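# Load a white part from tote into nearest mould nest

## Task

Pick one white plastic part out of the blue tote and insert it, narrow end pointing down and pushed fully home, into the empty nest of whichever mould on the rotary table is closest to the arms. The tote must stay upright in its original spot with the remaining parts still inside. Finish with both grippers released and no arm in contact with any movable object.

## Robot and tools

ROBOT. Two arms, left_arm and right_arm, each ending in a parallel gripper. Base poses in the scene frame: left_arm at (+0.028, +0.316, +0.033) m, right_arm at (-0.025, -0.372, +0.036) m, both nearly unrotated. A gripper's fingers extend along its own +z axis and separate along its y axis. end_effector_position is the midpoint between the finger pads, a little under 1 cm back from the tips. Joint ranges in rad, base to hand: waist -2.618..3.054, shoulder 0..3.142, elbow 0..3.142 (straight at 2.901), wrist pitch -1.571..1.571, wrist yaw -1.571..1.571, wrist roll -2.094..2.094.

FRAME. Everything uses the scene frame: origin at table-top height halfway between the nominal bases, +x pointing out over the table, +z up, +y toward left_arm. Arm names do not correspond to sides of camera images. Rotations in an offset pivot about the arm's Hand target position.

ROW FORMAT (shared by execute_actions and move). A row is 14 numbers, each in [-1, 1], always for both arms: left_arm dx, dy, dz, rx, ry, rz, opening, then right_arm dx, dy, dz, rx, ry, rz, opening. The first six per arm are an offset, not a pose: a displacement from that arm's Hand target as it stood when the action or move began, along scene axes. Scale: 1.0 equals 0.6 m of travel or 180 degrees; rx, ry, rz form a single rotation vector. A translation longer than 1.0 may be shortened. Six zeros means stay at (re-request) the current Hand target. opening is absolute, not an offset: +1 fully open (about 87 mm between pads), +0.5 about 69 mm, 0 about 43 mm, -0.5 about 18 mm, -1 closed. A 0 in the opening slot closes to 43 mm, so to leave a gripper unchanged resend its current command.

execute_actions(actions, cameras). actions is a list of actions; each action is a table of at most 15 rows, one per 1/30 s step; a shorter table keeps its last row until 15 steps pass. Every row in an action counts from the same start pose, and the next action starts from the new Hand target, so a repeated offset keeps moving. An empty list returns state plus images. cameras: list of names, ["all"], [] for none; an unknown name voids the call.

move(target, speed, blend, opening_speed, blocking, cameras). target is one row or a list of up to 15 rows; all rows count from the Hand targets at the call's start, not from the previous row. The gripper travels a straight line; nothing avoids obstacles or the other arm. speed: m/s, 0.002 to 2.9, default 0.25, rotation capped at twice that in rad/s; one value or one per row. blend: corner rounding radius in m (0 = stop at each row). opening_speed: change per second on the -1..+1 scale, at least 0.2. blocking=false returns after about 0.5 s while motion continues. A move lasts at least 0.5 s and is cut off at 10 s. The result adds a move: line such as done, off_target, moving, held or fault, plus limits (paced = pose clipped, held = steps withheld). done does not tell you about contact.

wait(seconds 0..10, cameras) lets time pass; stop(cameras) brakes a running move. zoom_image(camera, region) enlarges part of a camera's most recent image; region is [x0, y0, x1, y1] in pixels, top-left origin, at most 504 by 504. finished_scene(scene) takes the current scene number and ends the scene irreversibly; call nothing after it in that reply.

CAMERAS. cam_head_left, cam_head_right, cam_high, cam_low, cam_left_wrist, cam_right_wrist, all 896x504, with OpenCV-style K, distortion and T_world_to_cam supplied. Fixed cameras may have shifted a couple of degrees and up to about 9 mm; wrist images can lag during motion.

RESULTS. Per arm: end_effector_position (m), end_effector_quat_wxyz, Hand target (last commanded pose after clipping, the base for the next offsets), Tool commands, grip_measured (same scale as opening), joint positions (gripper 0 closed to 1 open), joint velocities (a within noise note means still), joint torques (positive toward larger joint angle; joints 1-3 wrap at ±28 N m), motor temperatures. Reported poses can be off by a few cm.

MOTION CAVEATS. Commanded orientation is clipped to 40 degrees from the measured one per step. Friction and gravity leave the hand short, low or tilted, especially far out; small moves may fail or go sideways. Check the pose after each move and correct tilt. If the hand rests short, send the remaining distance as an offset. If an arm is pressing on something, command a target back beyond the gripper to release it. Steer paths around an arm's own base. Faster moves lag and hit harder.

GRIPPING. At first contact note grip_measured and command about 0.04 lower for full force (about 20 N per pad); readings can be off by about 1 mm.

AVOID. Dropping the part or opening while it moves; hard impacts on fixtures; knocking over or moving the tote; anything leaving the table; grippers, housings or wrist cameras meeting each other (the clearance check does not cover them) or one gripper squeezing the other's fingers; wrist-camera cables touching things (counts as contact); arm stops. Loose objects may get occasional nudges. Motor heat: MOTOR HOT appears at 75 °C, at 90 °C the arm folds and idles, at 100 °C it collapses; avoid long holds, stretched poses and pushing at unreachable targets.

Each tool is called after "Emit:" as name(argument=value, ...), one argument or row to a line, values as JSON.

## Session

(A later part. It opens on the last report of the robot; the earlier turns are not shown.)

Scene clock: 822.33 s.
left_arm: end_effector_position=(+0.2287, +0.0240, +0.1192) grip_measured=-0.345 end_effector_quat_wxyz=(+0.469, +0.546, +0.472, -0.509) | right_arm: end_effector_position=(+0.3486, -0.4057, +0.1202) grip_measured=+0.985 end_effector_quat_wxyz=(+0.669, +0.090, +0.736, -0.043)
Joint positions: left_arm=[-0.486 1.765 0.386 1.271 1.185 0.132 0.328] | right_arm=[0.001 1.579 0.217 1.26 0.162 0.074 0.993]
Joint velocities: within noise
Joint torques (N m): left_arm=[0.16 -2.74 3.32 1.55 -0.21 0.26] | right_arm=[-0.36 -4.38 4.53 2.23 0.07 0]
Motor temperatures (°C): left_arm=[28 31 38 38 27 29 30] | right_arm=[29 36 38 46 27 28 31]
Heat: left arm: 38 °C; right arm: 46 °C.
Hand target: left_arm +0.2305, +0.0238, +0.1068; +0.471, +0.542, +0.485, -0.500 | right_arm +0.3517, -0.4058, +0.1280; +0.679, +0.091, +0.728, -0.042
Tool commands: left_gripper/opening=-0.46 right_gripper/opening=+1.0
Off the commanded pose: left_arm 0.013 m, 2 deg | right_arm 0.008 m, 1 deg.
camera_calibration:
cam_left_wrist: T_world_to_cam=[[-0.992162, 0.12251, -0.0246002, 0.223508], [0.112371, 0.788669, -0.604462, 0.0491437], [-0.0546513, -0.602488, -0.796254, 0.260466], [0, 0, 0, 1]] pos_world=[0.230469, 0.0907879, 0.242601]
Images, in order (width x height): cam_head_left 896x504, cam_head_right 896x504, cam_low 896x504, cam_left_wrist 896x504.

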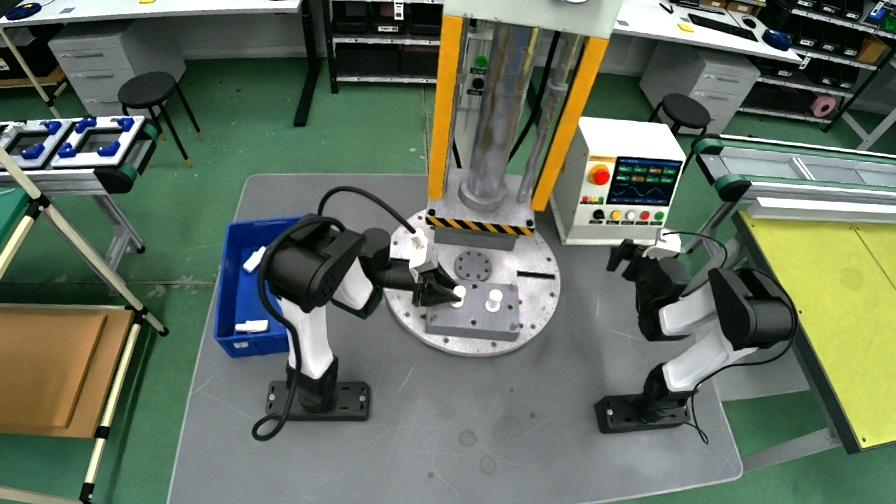

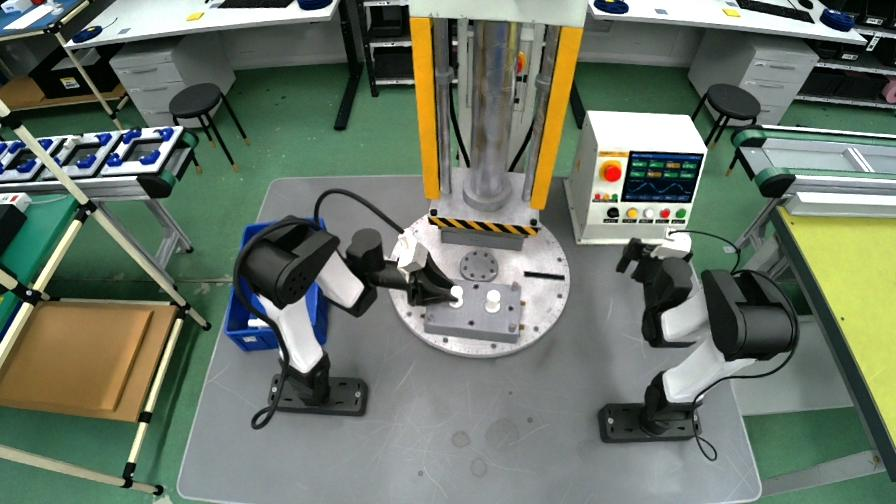

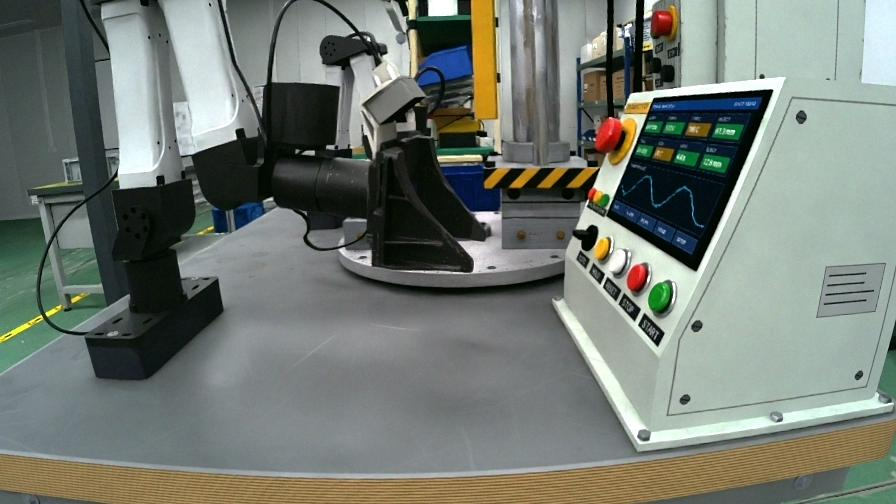

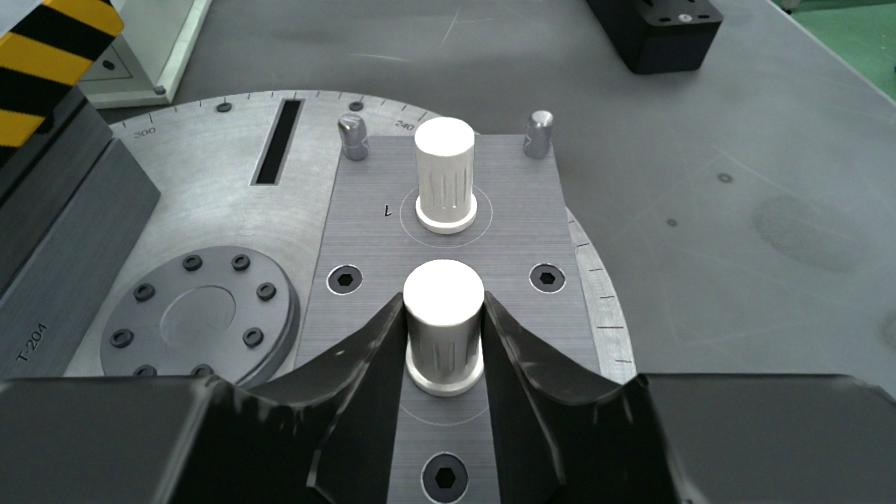

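Emit:
execute_actions(
  actions=[],
  cameras=["cam_high","cam_head_left","cam_head_right","cam_left_wrist"],
)

Emit:
zoom_image(
  camera="cam_high",
  region=[408, 258, 438, 298],
)

Emit:
zoom_image(
  camera="cam_high",
  region=[442, 266, 472, 306],
)

Emit:
zoom_image(
  camera="cam_head_right",
  region=[440, 278, 470, 318],
)

Emit:
zoom_image(
  camera="cam_head_right",
  region=[477, 283, 507, 323],
)

Scene clock: 912.03 s.
left_arm: end_effector_position=(+0.2287, +0.0240, +0.1192) grip_measured=-0.345 end_effector_quat_wxyz=(+0.469, +0.546, +0.472, -0.509) | right_arm: end_effector_position=(+0.3486, -0.4057, +0.1202) grip_measured=+0.985 end_effector_quat_wxyz=(+0.669, +0.090, +0.736, -0.043)
Joint positions: left_arm=[-0.486 1.765 0.386 1.271 1.185 0.132 0.328] | right_arm=[0.001 1.579 0.217 1.26 0.162 0.074 0.993]
Joint velocities: within noise
Joint torques (N m): left_arm=[0.16 -2.71 3.34 1.55 -0.21 0.26] | right_arm=[-0.32 -4.4 4.56 2.25 0.07 -0.02]
Motor temperatures (°C): left_arm=[28 31 37 38 27 29 31] | right_arm=[29 37 38 46 27 28 31]
Heat: left arm: 38 °C; right arm: 46 °C.
Hand target: left_arm +0.2305, +0.0238, +0.1068; +0.471, +0.542, +0.485, -0.500 | right_arm +0.3517, -0.4058, +0.1280; +0.679, +0.091, +0.728, -0.042
Tool commands: left_gripper/opening=-0.46 right_gripper/opening=+1.0
Off the commanded pose: left_arm 0.013 m, 2 deg | right_arm 0.008 m, 1 deg.
camera_calibration:
cam_left_wrist: T_world_to_cam=[[-0.992162, 0.12251, -0.0246002, 0.223508], [0.112371, 0.788669, -0.604462, 0.0491437], [-0.0546513, -0.602488, -0.796254, 0.260466], [0, 0, 0, 1]] pos_world=[0.230469, 0.0907879, 0.242601]
Images, in order (width x height): cam_head_left 896x504, cam_head_right 896x504, cam_high 896x504, cam_left_wrist 896x504.

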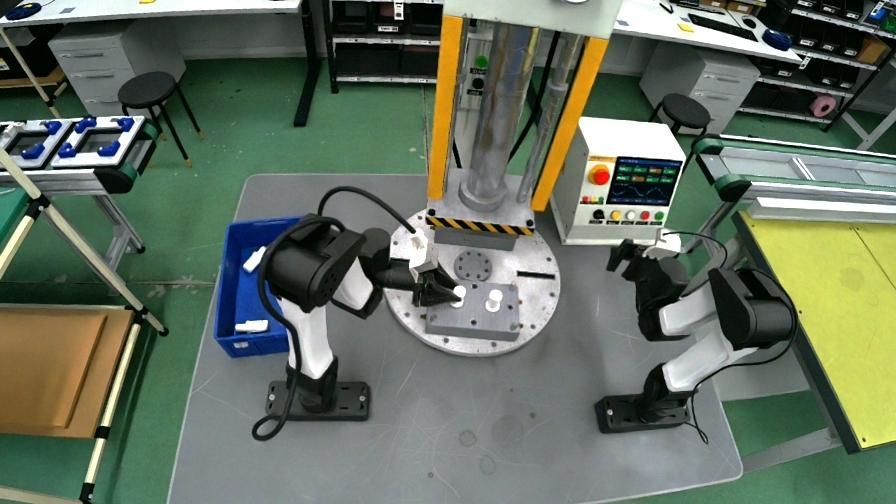

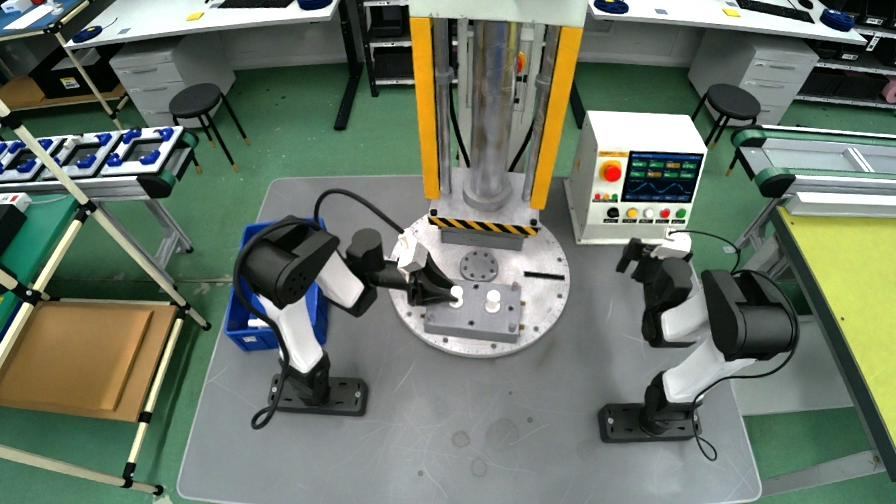

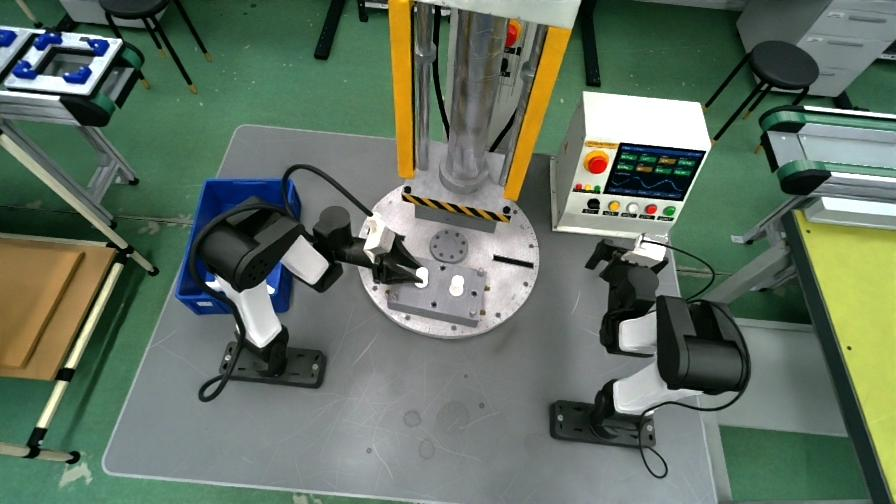

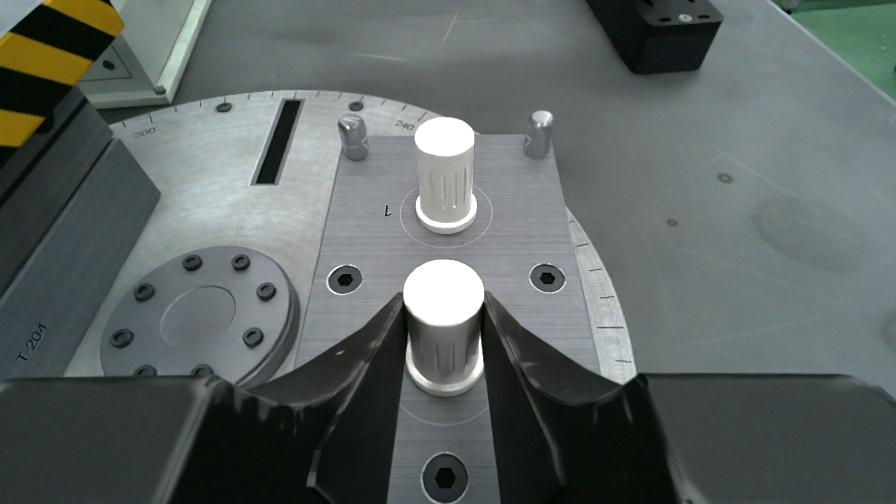

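Scaled by 12.600 from the camera's 896x504 image, which has a finer 1280x720 frame.

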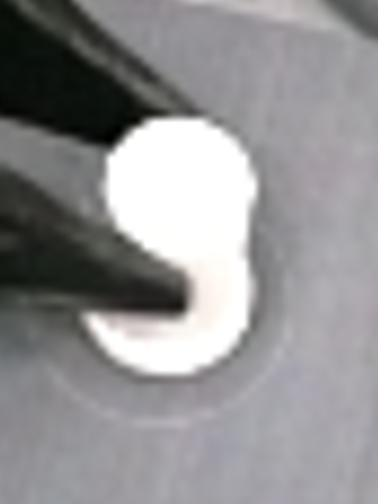

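Scaled by 12.600 from the camera's 896x504 image, which has a finer 1280x720 frame.

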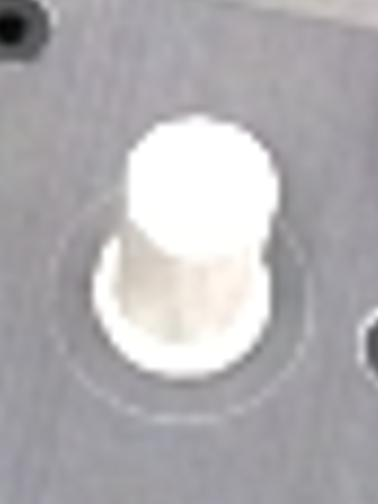

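Scaled by 12.600 from the camera's 896x504 image, which has a finer 1280x720 frame.

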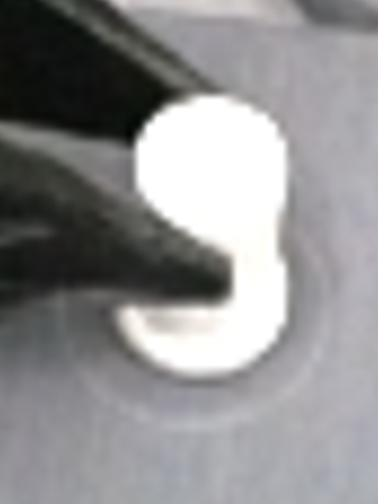

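Scaled by 12.600 from the camera's 896x504 image, which has a finer 1280x720 frame.

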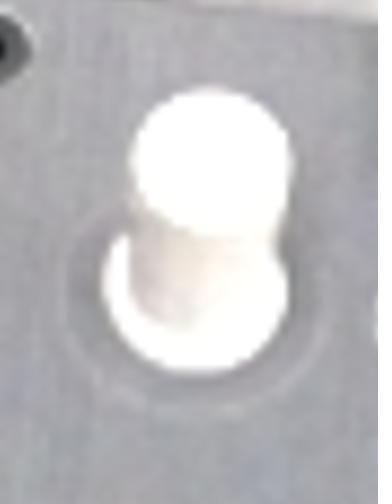

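Emit:
zoom_image(
  camera="cam_left_wrist",
  region=[390, 250, 500, 340],
)

Emit:
zoom_image(
  camera="cam_left_wrist",
  region=[395, 350, 505, 440],
)

Emit:
zoom_image(
  camera="cam_left_wrist",
  region=[390, 110, 500, 255],
)

Scaled by 4.582 from the camera's 896x504 image, which has a finer 1280x720 frame.

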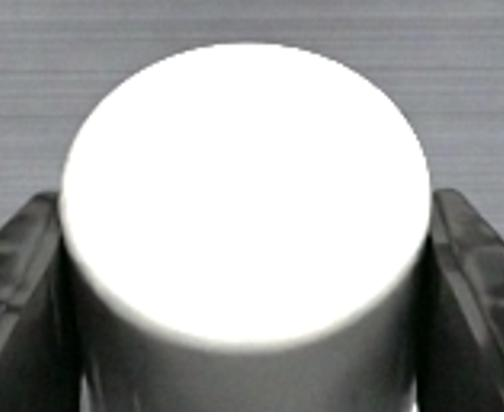

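Scaled by 4.582 from the camera's 896x504 image, which has a finer 1280x720 frame.

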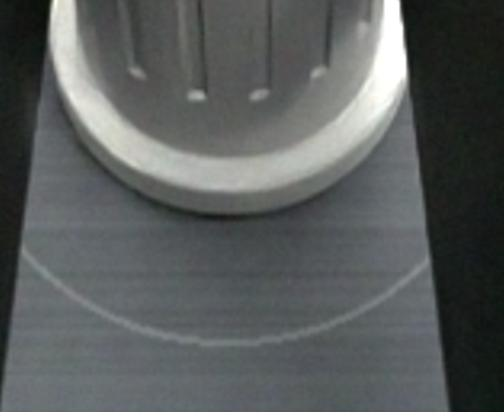

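Scaled by 3.476 from the camera's 896x504 image, which has a finer 1280x720 frame.

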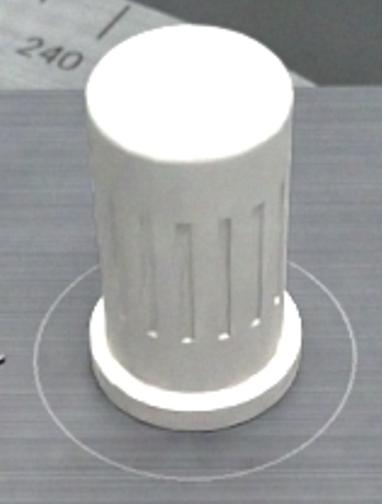

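Emit:
move(
  target=[0.0013,0,-0.008,0.0005,0.0055,0,-0.46,0,0,0,0,0,0,1],
  speed=0.03,
  cameras=["cam_high","cam_left_wrist"],
)

Emit:
zoom_image(
  camera="cam_left_wrist",
  region=[395, 350, 505, 440],
)

Emit:
zoom_image(
  camera="cam_high",
  region=[408, 258, 438, 298],
)

Scene clock: 994.70 s.
left_arm: end_effector_position=(+0.2288, +0.0244, +0.1166) grip_measured=-0.345 end_effector_quat_wxyz=(+0.469, +0.544, +0.470, -0.512) | right_arm: end_effector_position=(+0.3486, -0.4057, +0.1202) grip_measured=+0.985 end_effector_quat_wxyz=(+0.669, +0.090, +0.736, -0.043)
Joint positions: left_arm=[-0.482 1.794 0.383 1.316 1.191 0.116 0.328] | right_arm=[0.001 1.579 0.217 1.26 0.162 0.074 0.993]
Joint torques (N m): left_arm=[0.14 -2.43 3.58 1.36 -0.26 0.27] | right_arm=[-0.35 -4.3 4.59 2.24 0.08 0]
Heat: left arm: 38 °C; right arm: 46 °C.
Hand target: left_arm +0.2312, +0.0237, +0.1020; +0.466, +0.538, +0.489, -0.504 | right_arm +0.3517, -0.4058, +0.1280; +0.679, +0.091, +0.728, -0.042
Off the commanded pose: left_arm 0.015 m, 2 deg | right_arm 0.008 m, 1 deg.
move: off_target (left_arm)
camera_calibration:
cam_left_wrist: T_world_to_cam=[[-0.991903, 0.125102, -0.0218847, 0.223135], [0.112439, 0.784907, -0.609327, 0.0479822], [-0.0590504, -0.606854, -0.792617, 0.259278], [0, 0, 0, 1]] pos_world=[0.231244, 0.0917676, 0.239628]
Images, in order (width x height): cam_high 896x504, cam_left_wrist 896x504.

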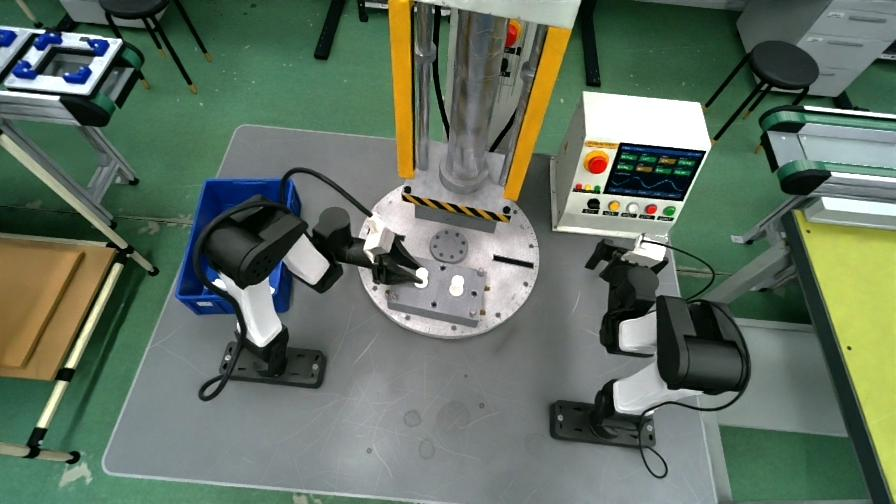

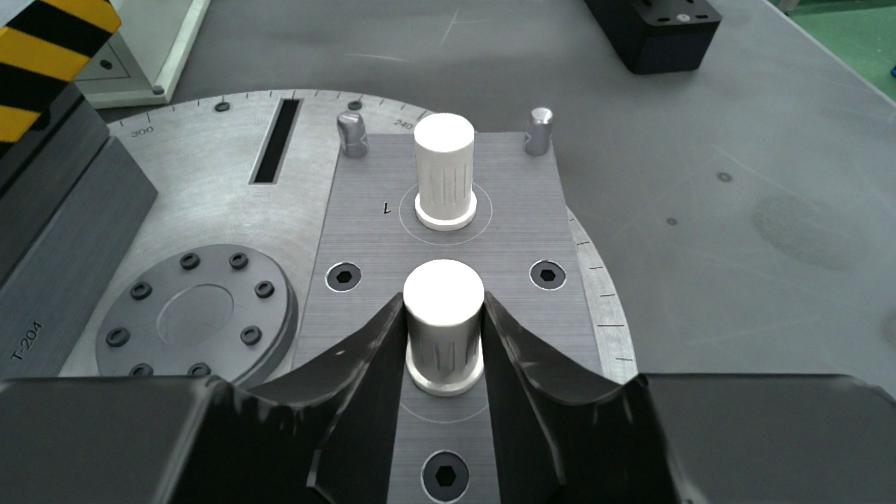

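Scaled by 4.582 from the camera's 896x504 image, which has a finer 1280x720 frame.

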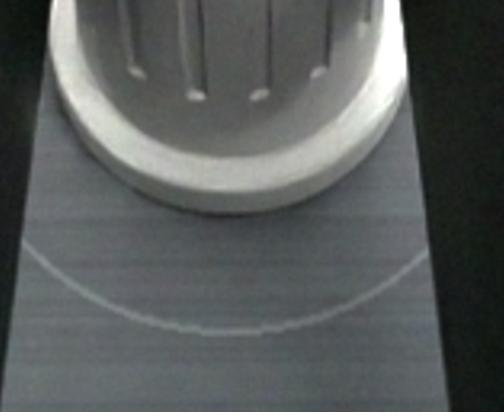

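Scaled by 12.600 from the camera's 896x504 image, which has a finer 1280x720 frame.

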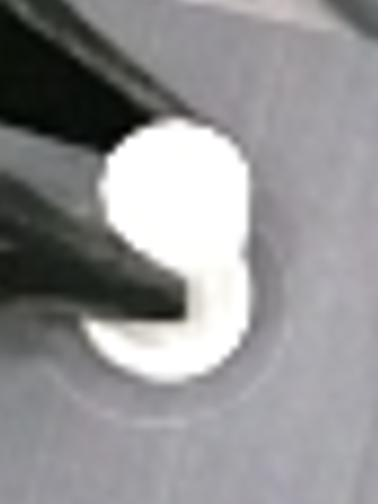

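Emit:
move(
  target=[0,0,-0.0067,0,0,0,-0.46,0,0,0,0,0,0,1],
  speed=0.03,
  cameras=["cam_high","cam_left_wrist"],
)

Emit:
zoom_image(
  camera="cam_left_wrist",
  region=[395, 350, 505, 440],
)

Emit:
zoom_image(
  camera="cam_high",
  region=[408, 258, 438, 298],
)

Emit:
zoom_image(
  camera="cam_high",
  region=[442, 266, 472, 306],
)

Scene clock: 1003.60 s.
left_arm: end_effector_position=(+0.2287, +0.0244, +0.1163) grip_measured=-0.345 end_effector_quat_wxyz=(+0.471, +0.545, +0.465, -0.515) | right_arm: end_effector_position=(+0.3486, -0.4057, +0.1202) grip_measured=+0.985 end_effector_quat_wxyz=(+0.669, +0.090, +0.736, -0.043)
Joint positions: left_arm=[-0.48 1.813 0.383 1.354 1.201 0.105 0.328] | right_arm=[0.001 1.579 0.217 1.26 0.162 0.074 0.993]
Joint torques (N m): left_arm=[0.01 -2.14 3.12 1.27 -0.35 0.37] | right_arm=[-0.35 -4.4 4.56 2.27 0.04 0.01]
Heat: left arm: 38 °C; right arm: 46 °C.
Hand target: left_arm +0.2312, +0.0237, +0.0979; +0.466, +0.538, +0.489, -0.504 | right_arm +0.3517, -0.4058, +0.1280; +0.679, +0.091, +0.728, -0.042
Off the commanded pose: left_arm 0.019 m, 3 deg | right_arm 0.008 m, 1 deg.
move: off_target (left_arm)
camera_calibration:
cam_left_wrist: T_world_to_cam=[[-0.99096, 0.131297, -0.0275722, 0.223252], [0.120351, 0.779162, -0.61516, 0.0468231], [-0.0592856, -0.612917, -0.78792, 0.258657], [0, 0, 0, 1]] pos_world=[0.230934, 0.0927404, 0.238761]
Images, in order (width x height): cam_high 896x504, cam_left_wrist 896x504.

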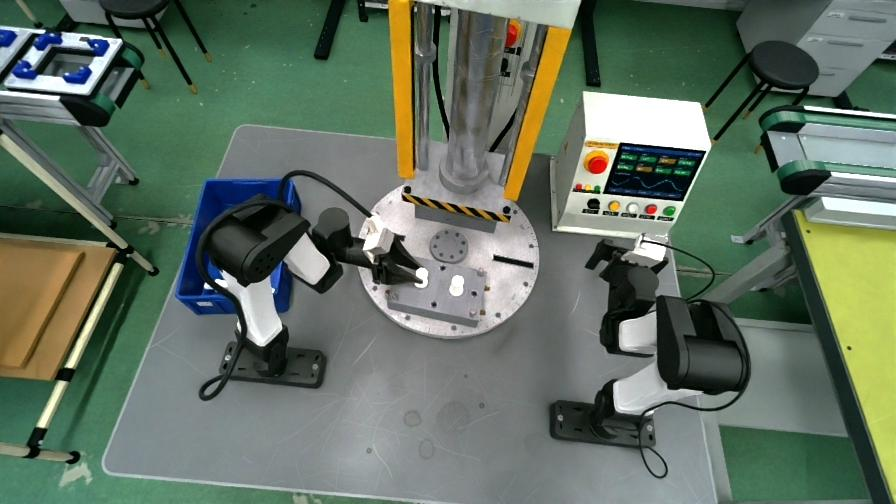

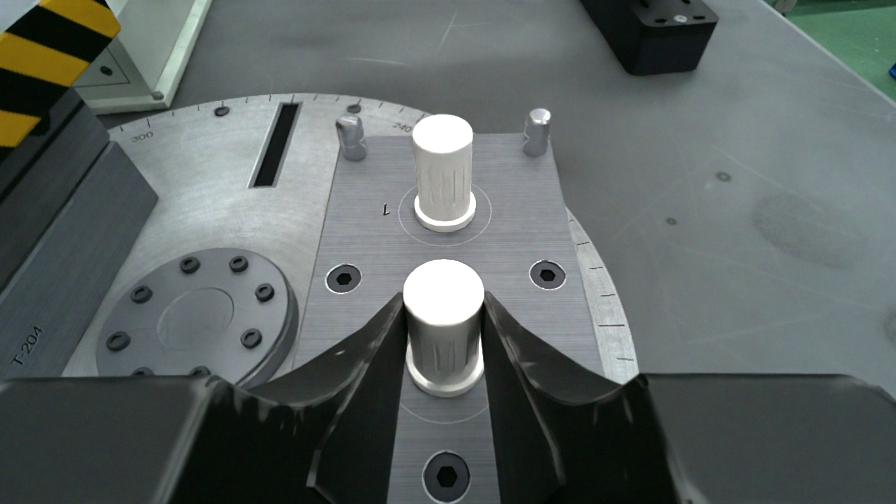

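Scaled by 4.582 from the camera's 896x504 image, which has a finer 1280x720 frame.

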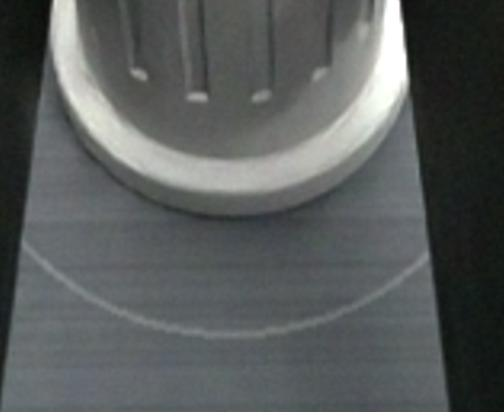

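Scaled by 12.600 from the camera's 896x504 image, which has a finer 1280x720 frame.

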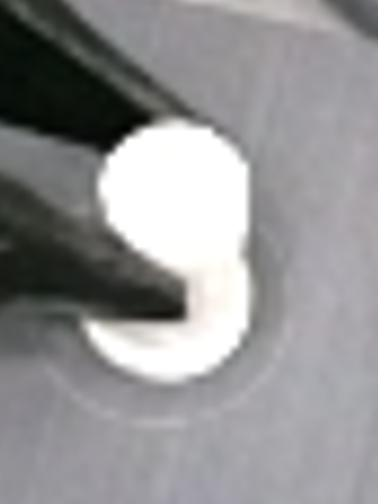

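Scaled by 12.600 from the camera's 896x504 image, which has a finer 1280x720 frame.

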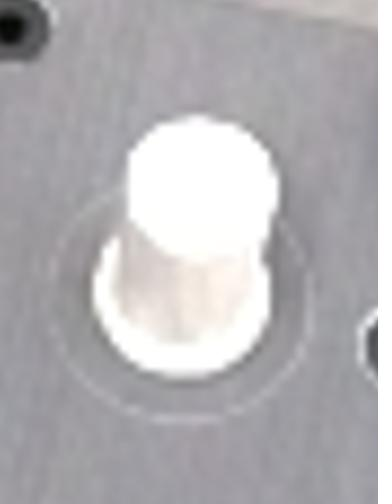

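Emit:
move(
  target=[0.0005,0,-0.0083,0.0003,0.0027,0,-0.46,0,0,0,0,0,0,1],
  speed=0.03,
  cameras=["cam_high","cam_left_wrist"],
)

Emit:
zoom_image(
  camera="cam_left_wrist",
  region=[395, 350, 505, 440],
)

Emit:
zoom_image(
  camera="cam_high",
  region=[408, 258, 438, 298],
)

Scene clock: 1026.33 s.
left_arm: end_effector_position=(+0.2285, +0.0245, +0.1160) grip_measured=-0.345 end_effector_quat_wxyz=(+0.473, +0.546, +0.460, -0.517) | right_arm: end_effector_position=(+0.3486, -0.4057, +0.1202) grip_measured=+0.985 end_effector_quat_wxyz=(+0.669, +0.090, +0.736, -0.043)
Joint positions: left_arm=[-0.477 1.836 0.383 1.4 1.211 0.089 0.328] | right_arm=[0.001 1.579 0.217 1.26 0.162 0.074 0.993]
Joint torques (N m): left_arm=[-0.05 -1.76 2.84 1.11 -0.44 0.43] | right_arm=[-0.36 -4.38 4.59 2.25 0.04 0.01]
Heat: left arm: 37 °C; right arm: 46 °C.
Hand target: left_arm +0.2314, +0.0237, +0.0930; +0.464, +0.536, +0.491, -0.506 | right_arm +0.3517, -0.4058, +0.1280; +0.679, +0.091, +0.728, -0.042
Off the commanded pose: left_arm 0.023 m, 4 deg | right_arm 0.008 m, 1 deg.
move: off_target (left_arm)
camera_calibration:
cam_left_wrist: T_world_to_cam=[[-0.989825, 0.138181, -0.0339448, 0.223456], [0.129146, 0.772316, -0.621972, 0.0455032], [-0.0597285, -0.620027, -0.782304, 0.2581], [0, 0, 0, 1]] pos_world=[0.230721, 0.0940086, 0.237799]
Images, in order (width x height): cam_high 896x504, cam_left_wrist 896x504.

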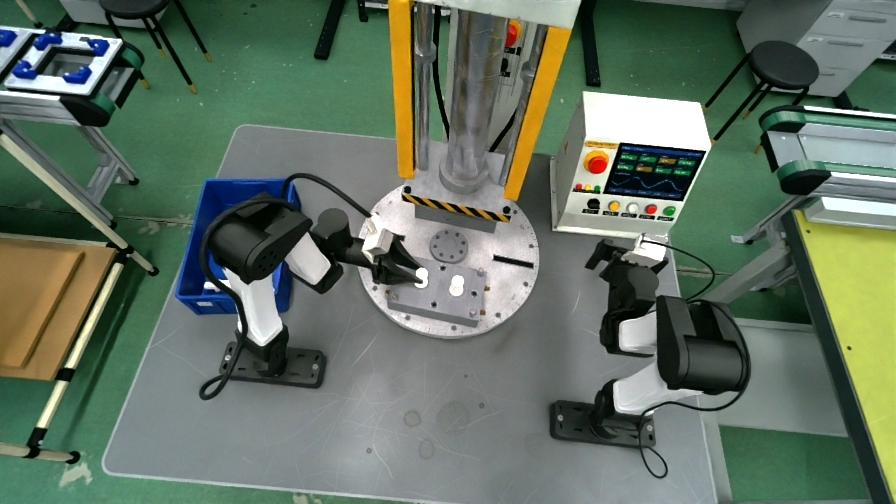

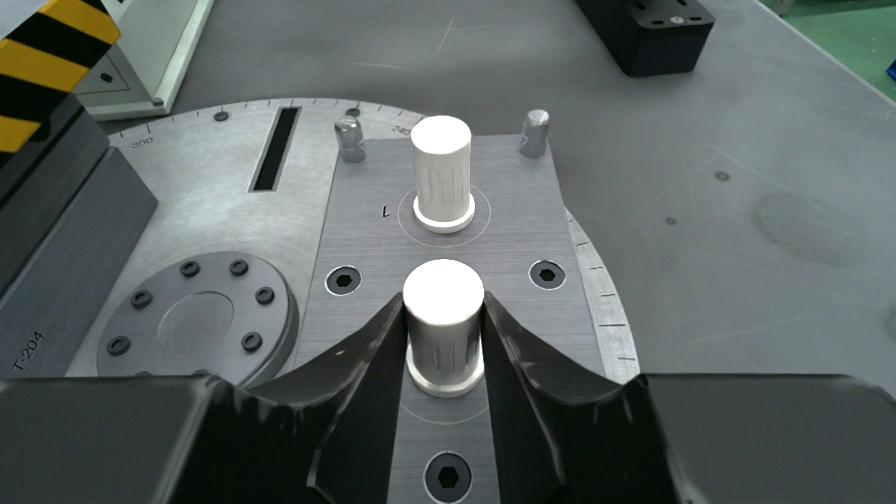

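Scaled by 4.582 from the camera's 896x504 image, which has a finer 1280x720 frame.

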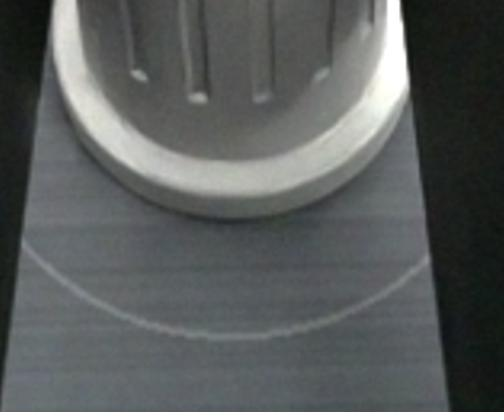

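Scaled by 12.600 from the camera's 896x504 image, which has a finer 1280x720 frame.

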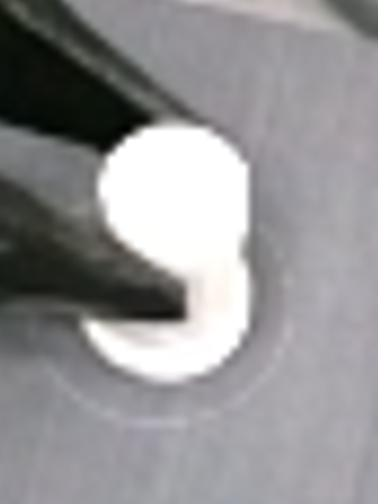

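Emit:
move(
  target=[0,0,0,0,0,0,-0.46,-0.2012,-0.0853,0,0,0,0,1],
  speed=0.15,
  cameras=["cam_low"],
)

Emit:
zoom_image(
  camera="cam_low",
  region=[340, 150, 540, 280],
)

Scene clock: 1044.27 s.
left_arm: end_effector_position=(+0.2285, +0.0245, +0.1160) grip_measured=-0.345 end_effector_quat_wxyz=(+0.473, +0.546, +0.460, -0.517) | right_arm: end_effector_position=(+0.2332, -0.4571, +0.1314) grip_measured=+0.985 end_effector_quat_wxyz=(+0.644, +0.095, +0.758, -0.033)
Joint positions: left_arm=[-0.477 1.836 0.383 1.401 1.211 0.089 0.328] | right_arm=[-0.54 0.574 0.019 0.373 -0.381 0.004 0.993]
Joint torques (N m): left_arm=[-0.06 -1.74 2.86 1.1 -0.44 0.42] | right_arm=[-0.84 -0.5 5.98 2.01 -0.06 -0.1]
Heat: left arm: 36 °C; right arm: 46 °C.
Hand target: left_arm +0.2314, +0.0237, +0.0930; +0.464, +0.536, +0.491, -0.506 | right_arm +0.2310, -0.4570, +0.1280; +0.679, +0.091, +0.727, -0.042
Off the commanded pose: left_arm 0.023 m, 4 deg | right_arm 0.004 m, 5 deg.
joint sent to its limit (right arm) — joint 3 (elbow), lower limit, where the elbow is as bent as it goes. The joint targets are off in orientation, not in position.
move: off_target (left_arm, right_arm)
Images, in order (width x height): cam_low 896x504.

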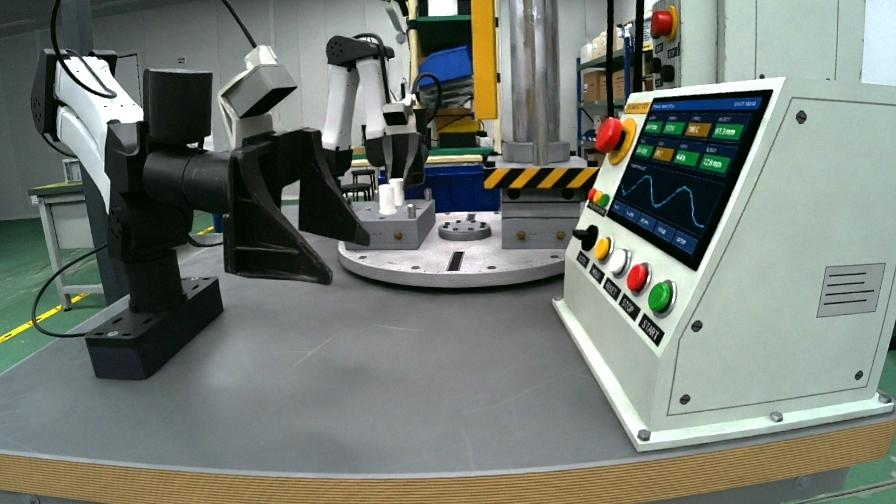

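Scaled by 2.520 from the camera's 896x504 image, which has a finer 1280x720 frame.

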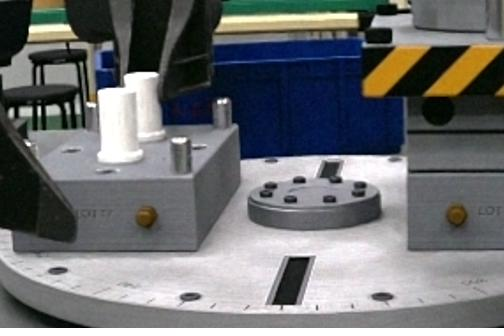

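Emit:
zoom_image(
  camera="cam_low",
  region=[370, 170, 420, 220],
)

Emit:
zoom_image(
  camera="cam_low",
  region=[384, 172, 414, 208],
)

Scaled by 10.080 from the camera's 896x504 image, which has a finer 1280x720 frame.

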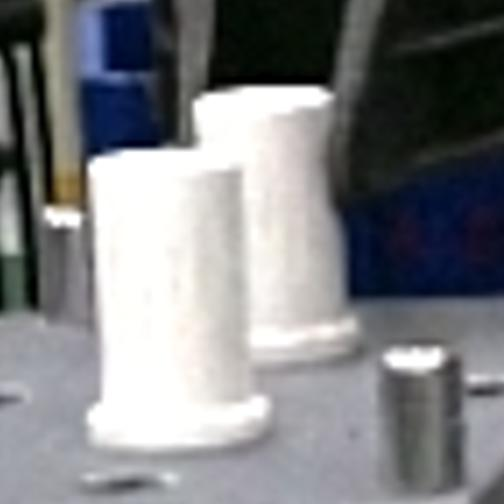

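Scaled by 14.000 from the camera's 896x504 image, which has a finer 1280x720 frame.

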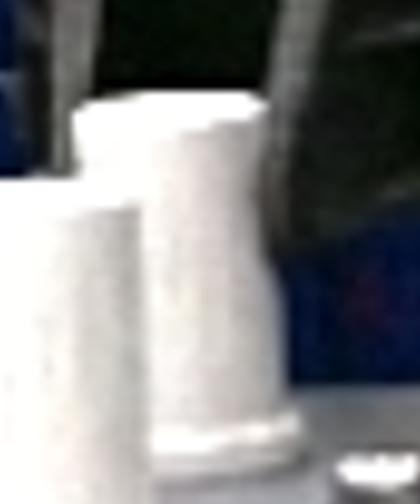

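Emit:
move(
  target=[-0.0037,0,0.038,0,0,0,-0.46,0,0,0,0,0,0,1],
  speed=0.05,
  cameras=["cam_low","cam_high","cam_left_wrist"],
)

Emit:
zoom_image(
  camera="cam_low",
  region=[370, 170, 420, 220],
)

Emit:
zoom_image(
  camera="cam_high",
  region=[408, 258, 438, 298],
)

Emit:
zoom_image(
  camera="cam_left_wrist",
  region=[395, 350, 505, 440],
)

Scene clock: 1090.57 s.
left_arm: end_effector_position=(+0.2296, +0.0248, +0.1169) grip_measured=-0.345 end_effector_quat_wxyz=(+0.464, +0.537, +0.484, -0.512) | right_arm: end_effector_position=(+0.2331, -0.4571, +0.1312) grip_measured=+0.985 end_effector_quat_wxyz=(+0.644, +0.095, +0.759, -0.033)
Joint positions: left_arm=[-0.484 1.77 0.383 1.27 1.173 0.11 0.328] | right_arm=[-0.54 0.574 0.019 0.372 -0.381 0.004 0.993]
Joint torques (N m): left_arm=[-0.08 -6.32 4.22 1.19 -0.09 0.14] | right_arm=[-0.92 -0.31 6.05 2.03 -0.04 -0.11]
Heat: left arm: 36 °C; right arm: 44 °C.
Hand target: left_arm +0.2293, +0.0237, +0.1158; +0.464, +0.536, +0.491, -0.506 | right_arm +0.2315, -0.4572, +0.1286; +0.642, +0.092, +0.761, -0.035 (not the last commanded pose)
Off the commanded pose: left_arm 0.002 m, 1 deg | right_arm 0.004 m, 5 deg.
joint sent to its limit (right arm) — joint 3 (elbow), lower limit, where the elbow is as bent as it goes.
move: off_target (right_arm)
camera_calibration:
cam_left_wrist: T_world_to_cam=[[-0.994096, 0.108413, 0.00440536, 0.221655], [0.0839806, 0.794504, -0.601424, 0.0531232], [-0.0687021, -0.597504, -0.798918, 0.262499], [0, 0, 0, 1]] pos_world=[0.233919, 0.0906073, 0.240688]
Images, in order (width x height): cam_high 896x504, cam_low 896x504, cam_left_wrist 896x504.

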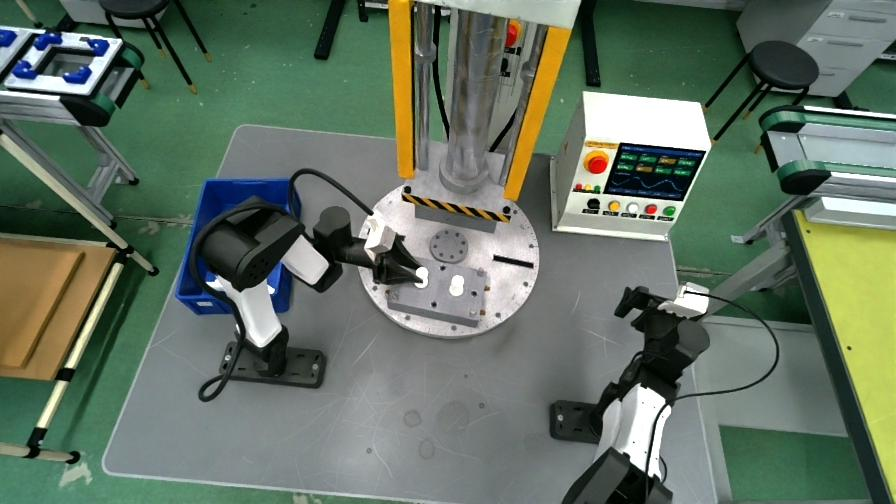

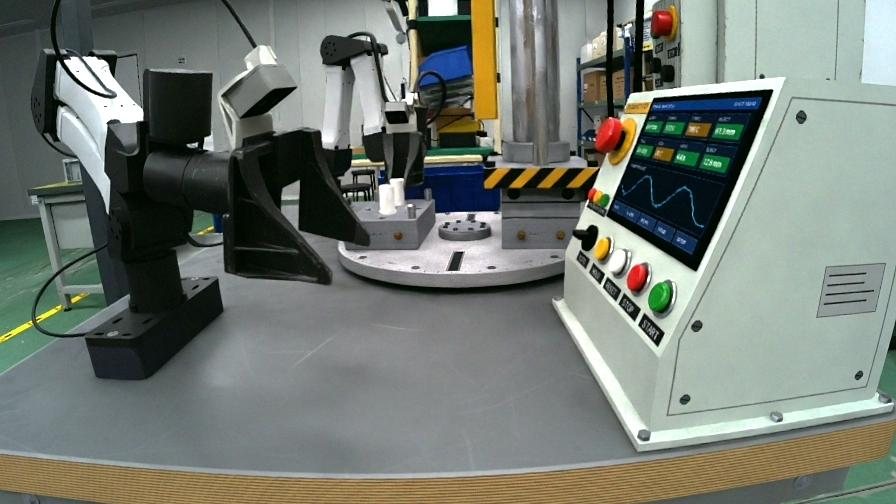

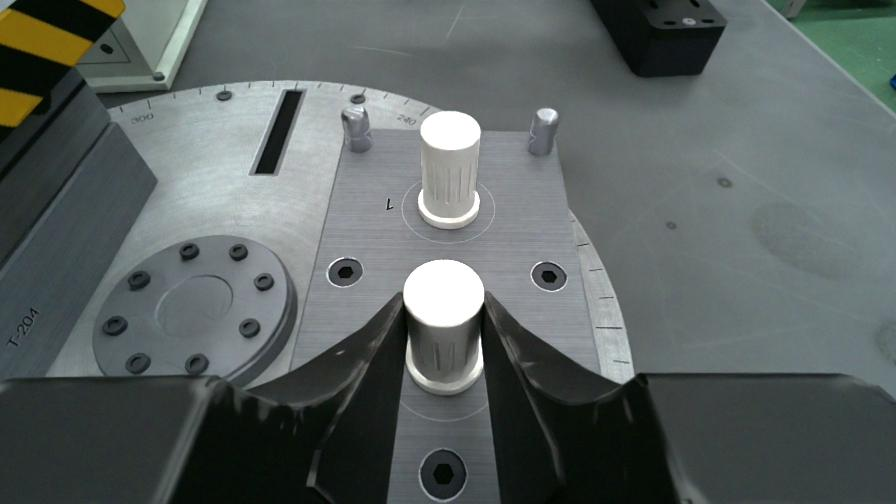

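Scaled by 10.080 from the camera's 896x504 image, which has a finer 1280x720 frame.

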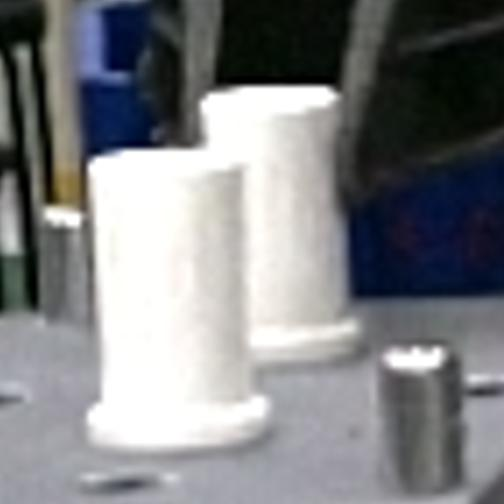

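Scaled by 12.600 from the camera's 896x504 image, which has a finer 1280x720 frame.

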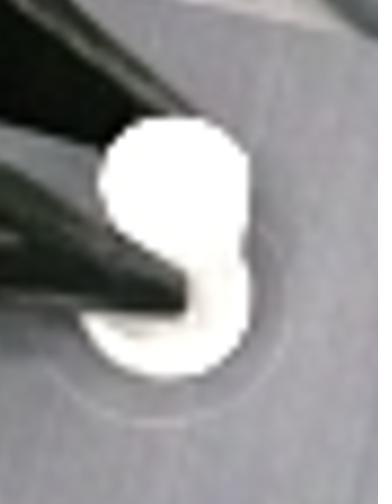

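Scaled by 4.582 from the camera's 896x504 image, which has a finer 1280x720 frame.

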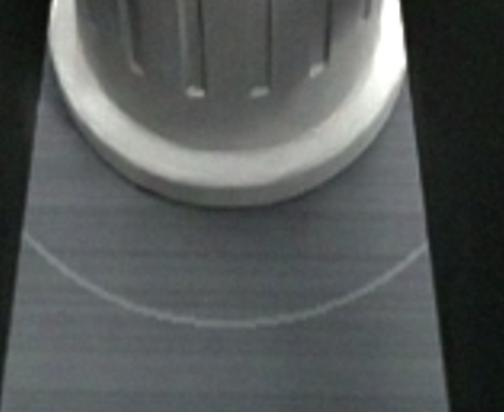

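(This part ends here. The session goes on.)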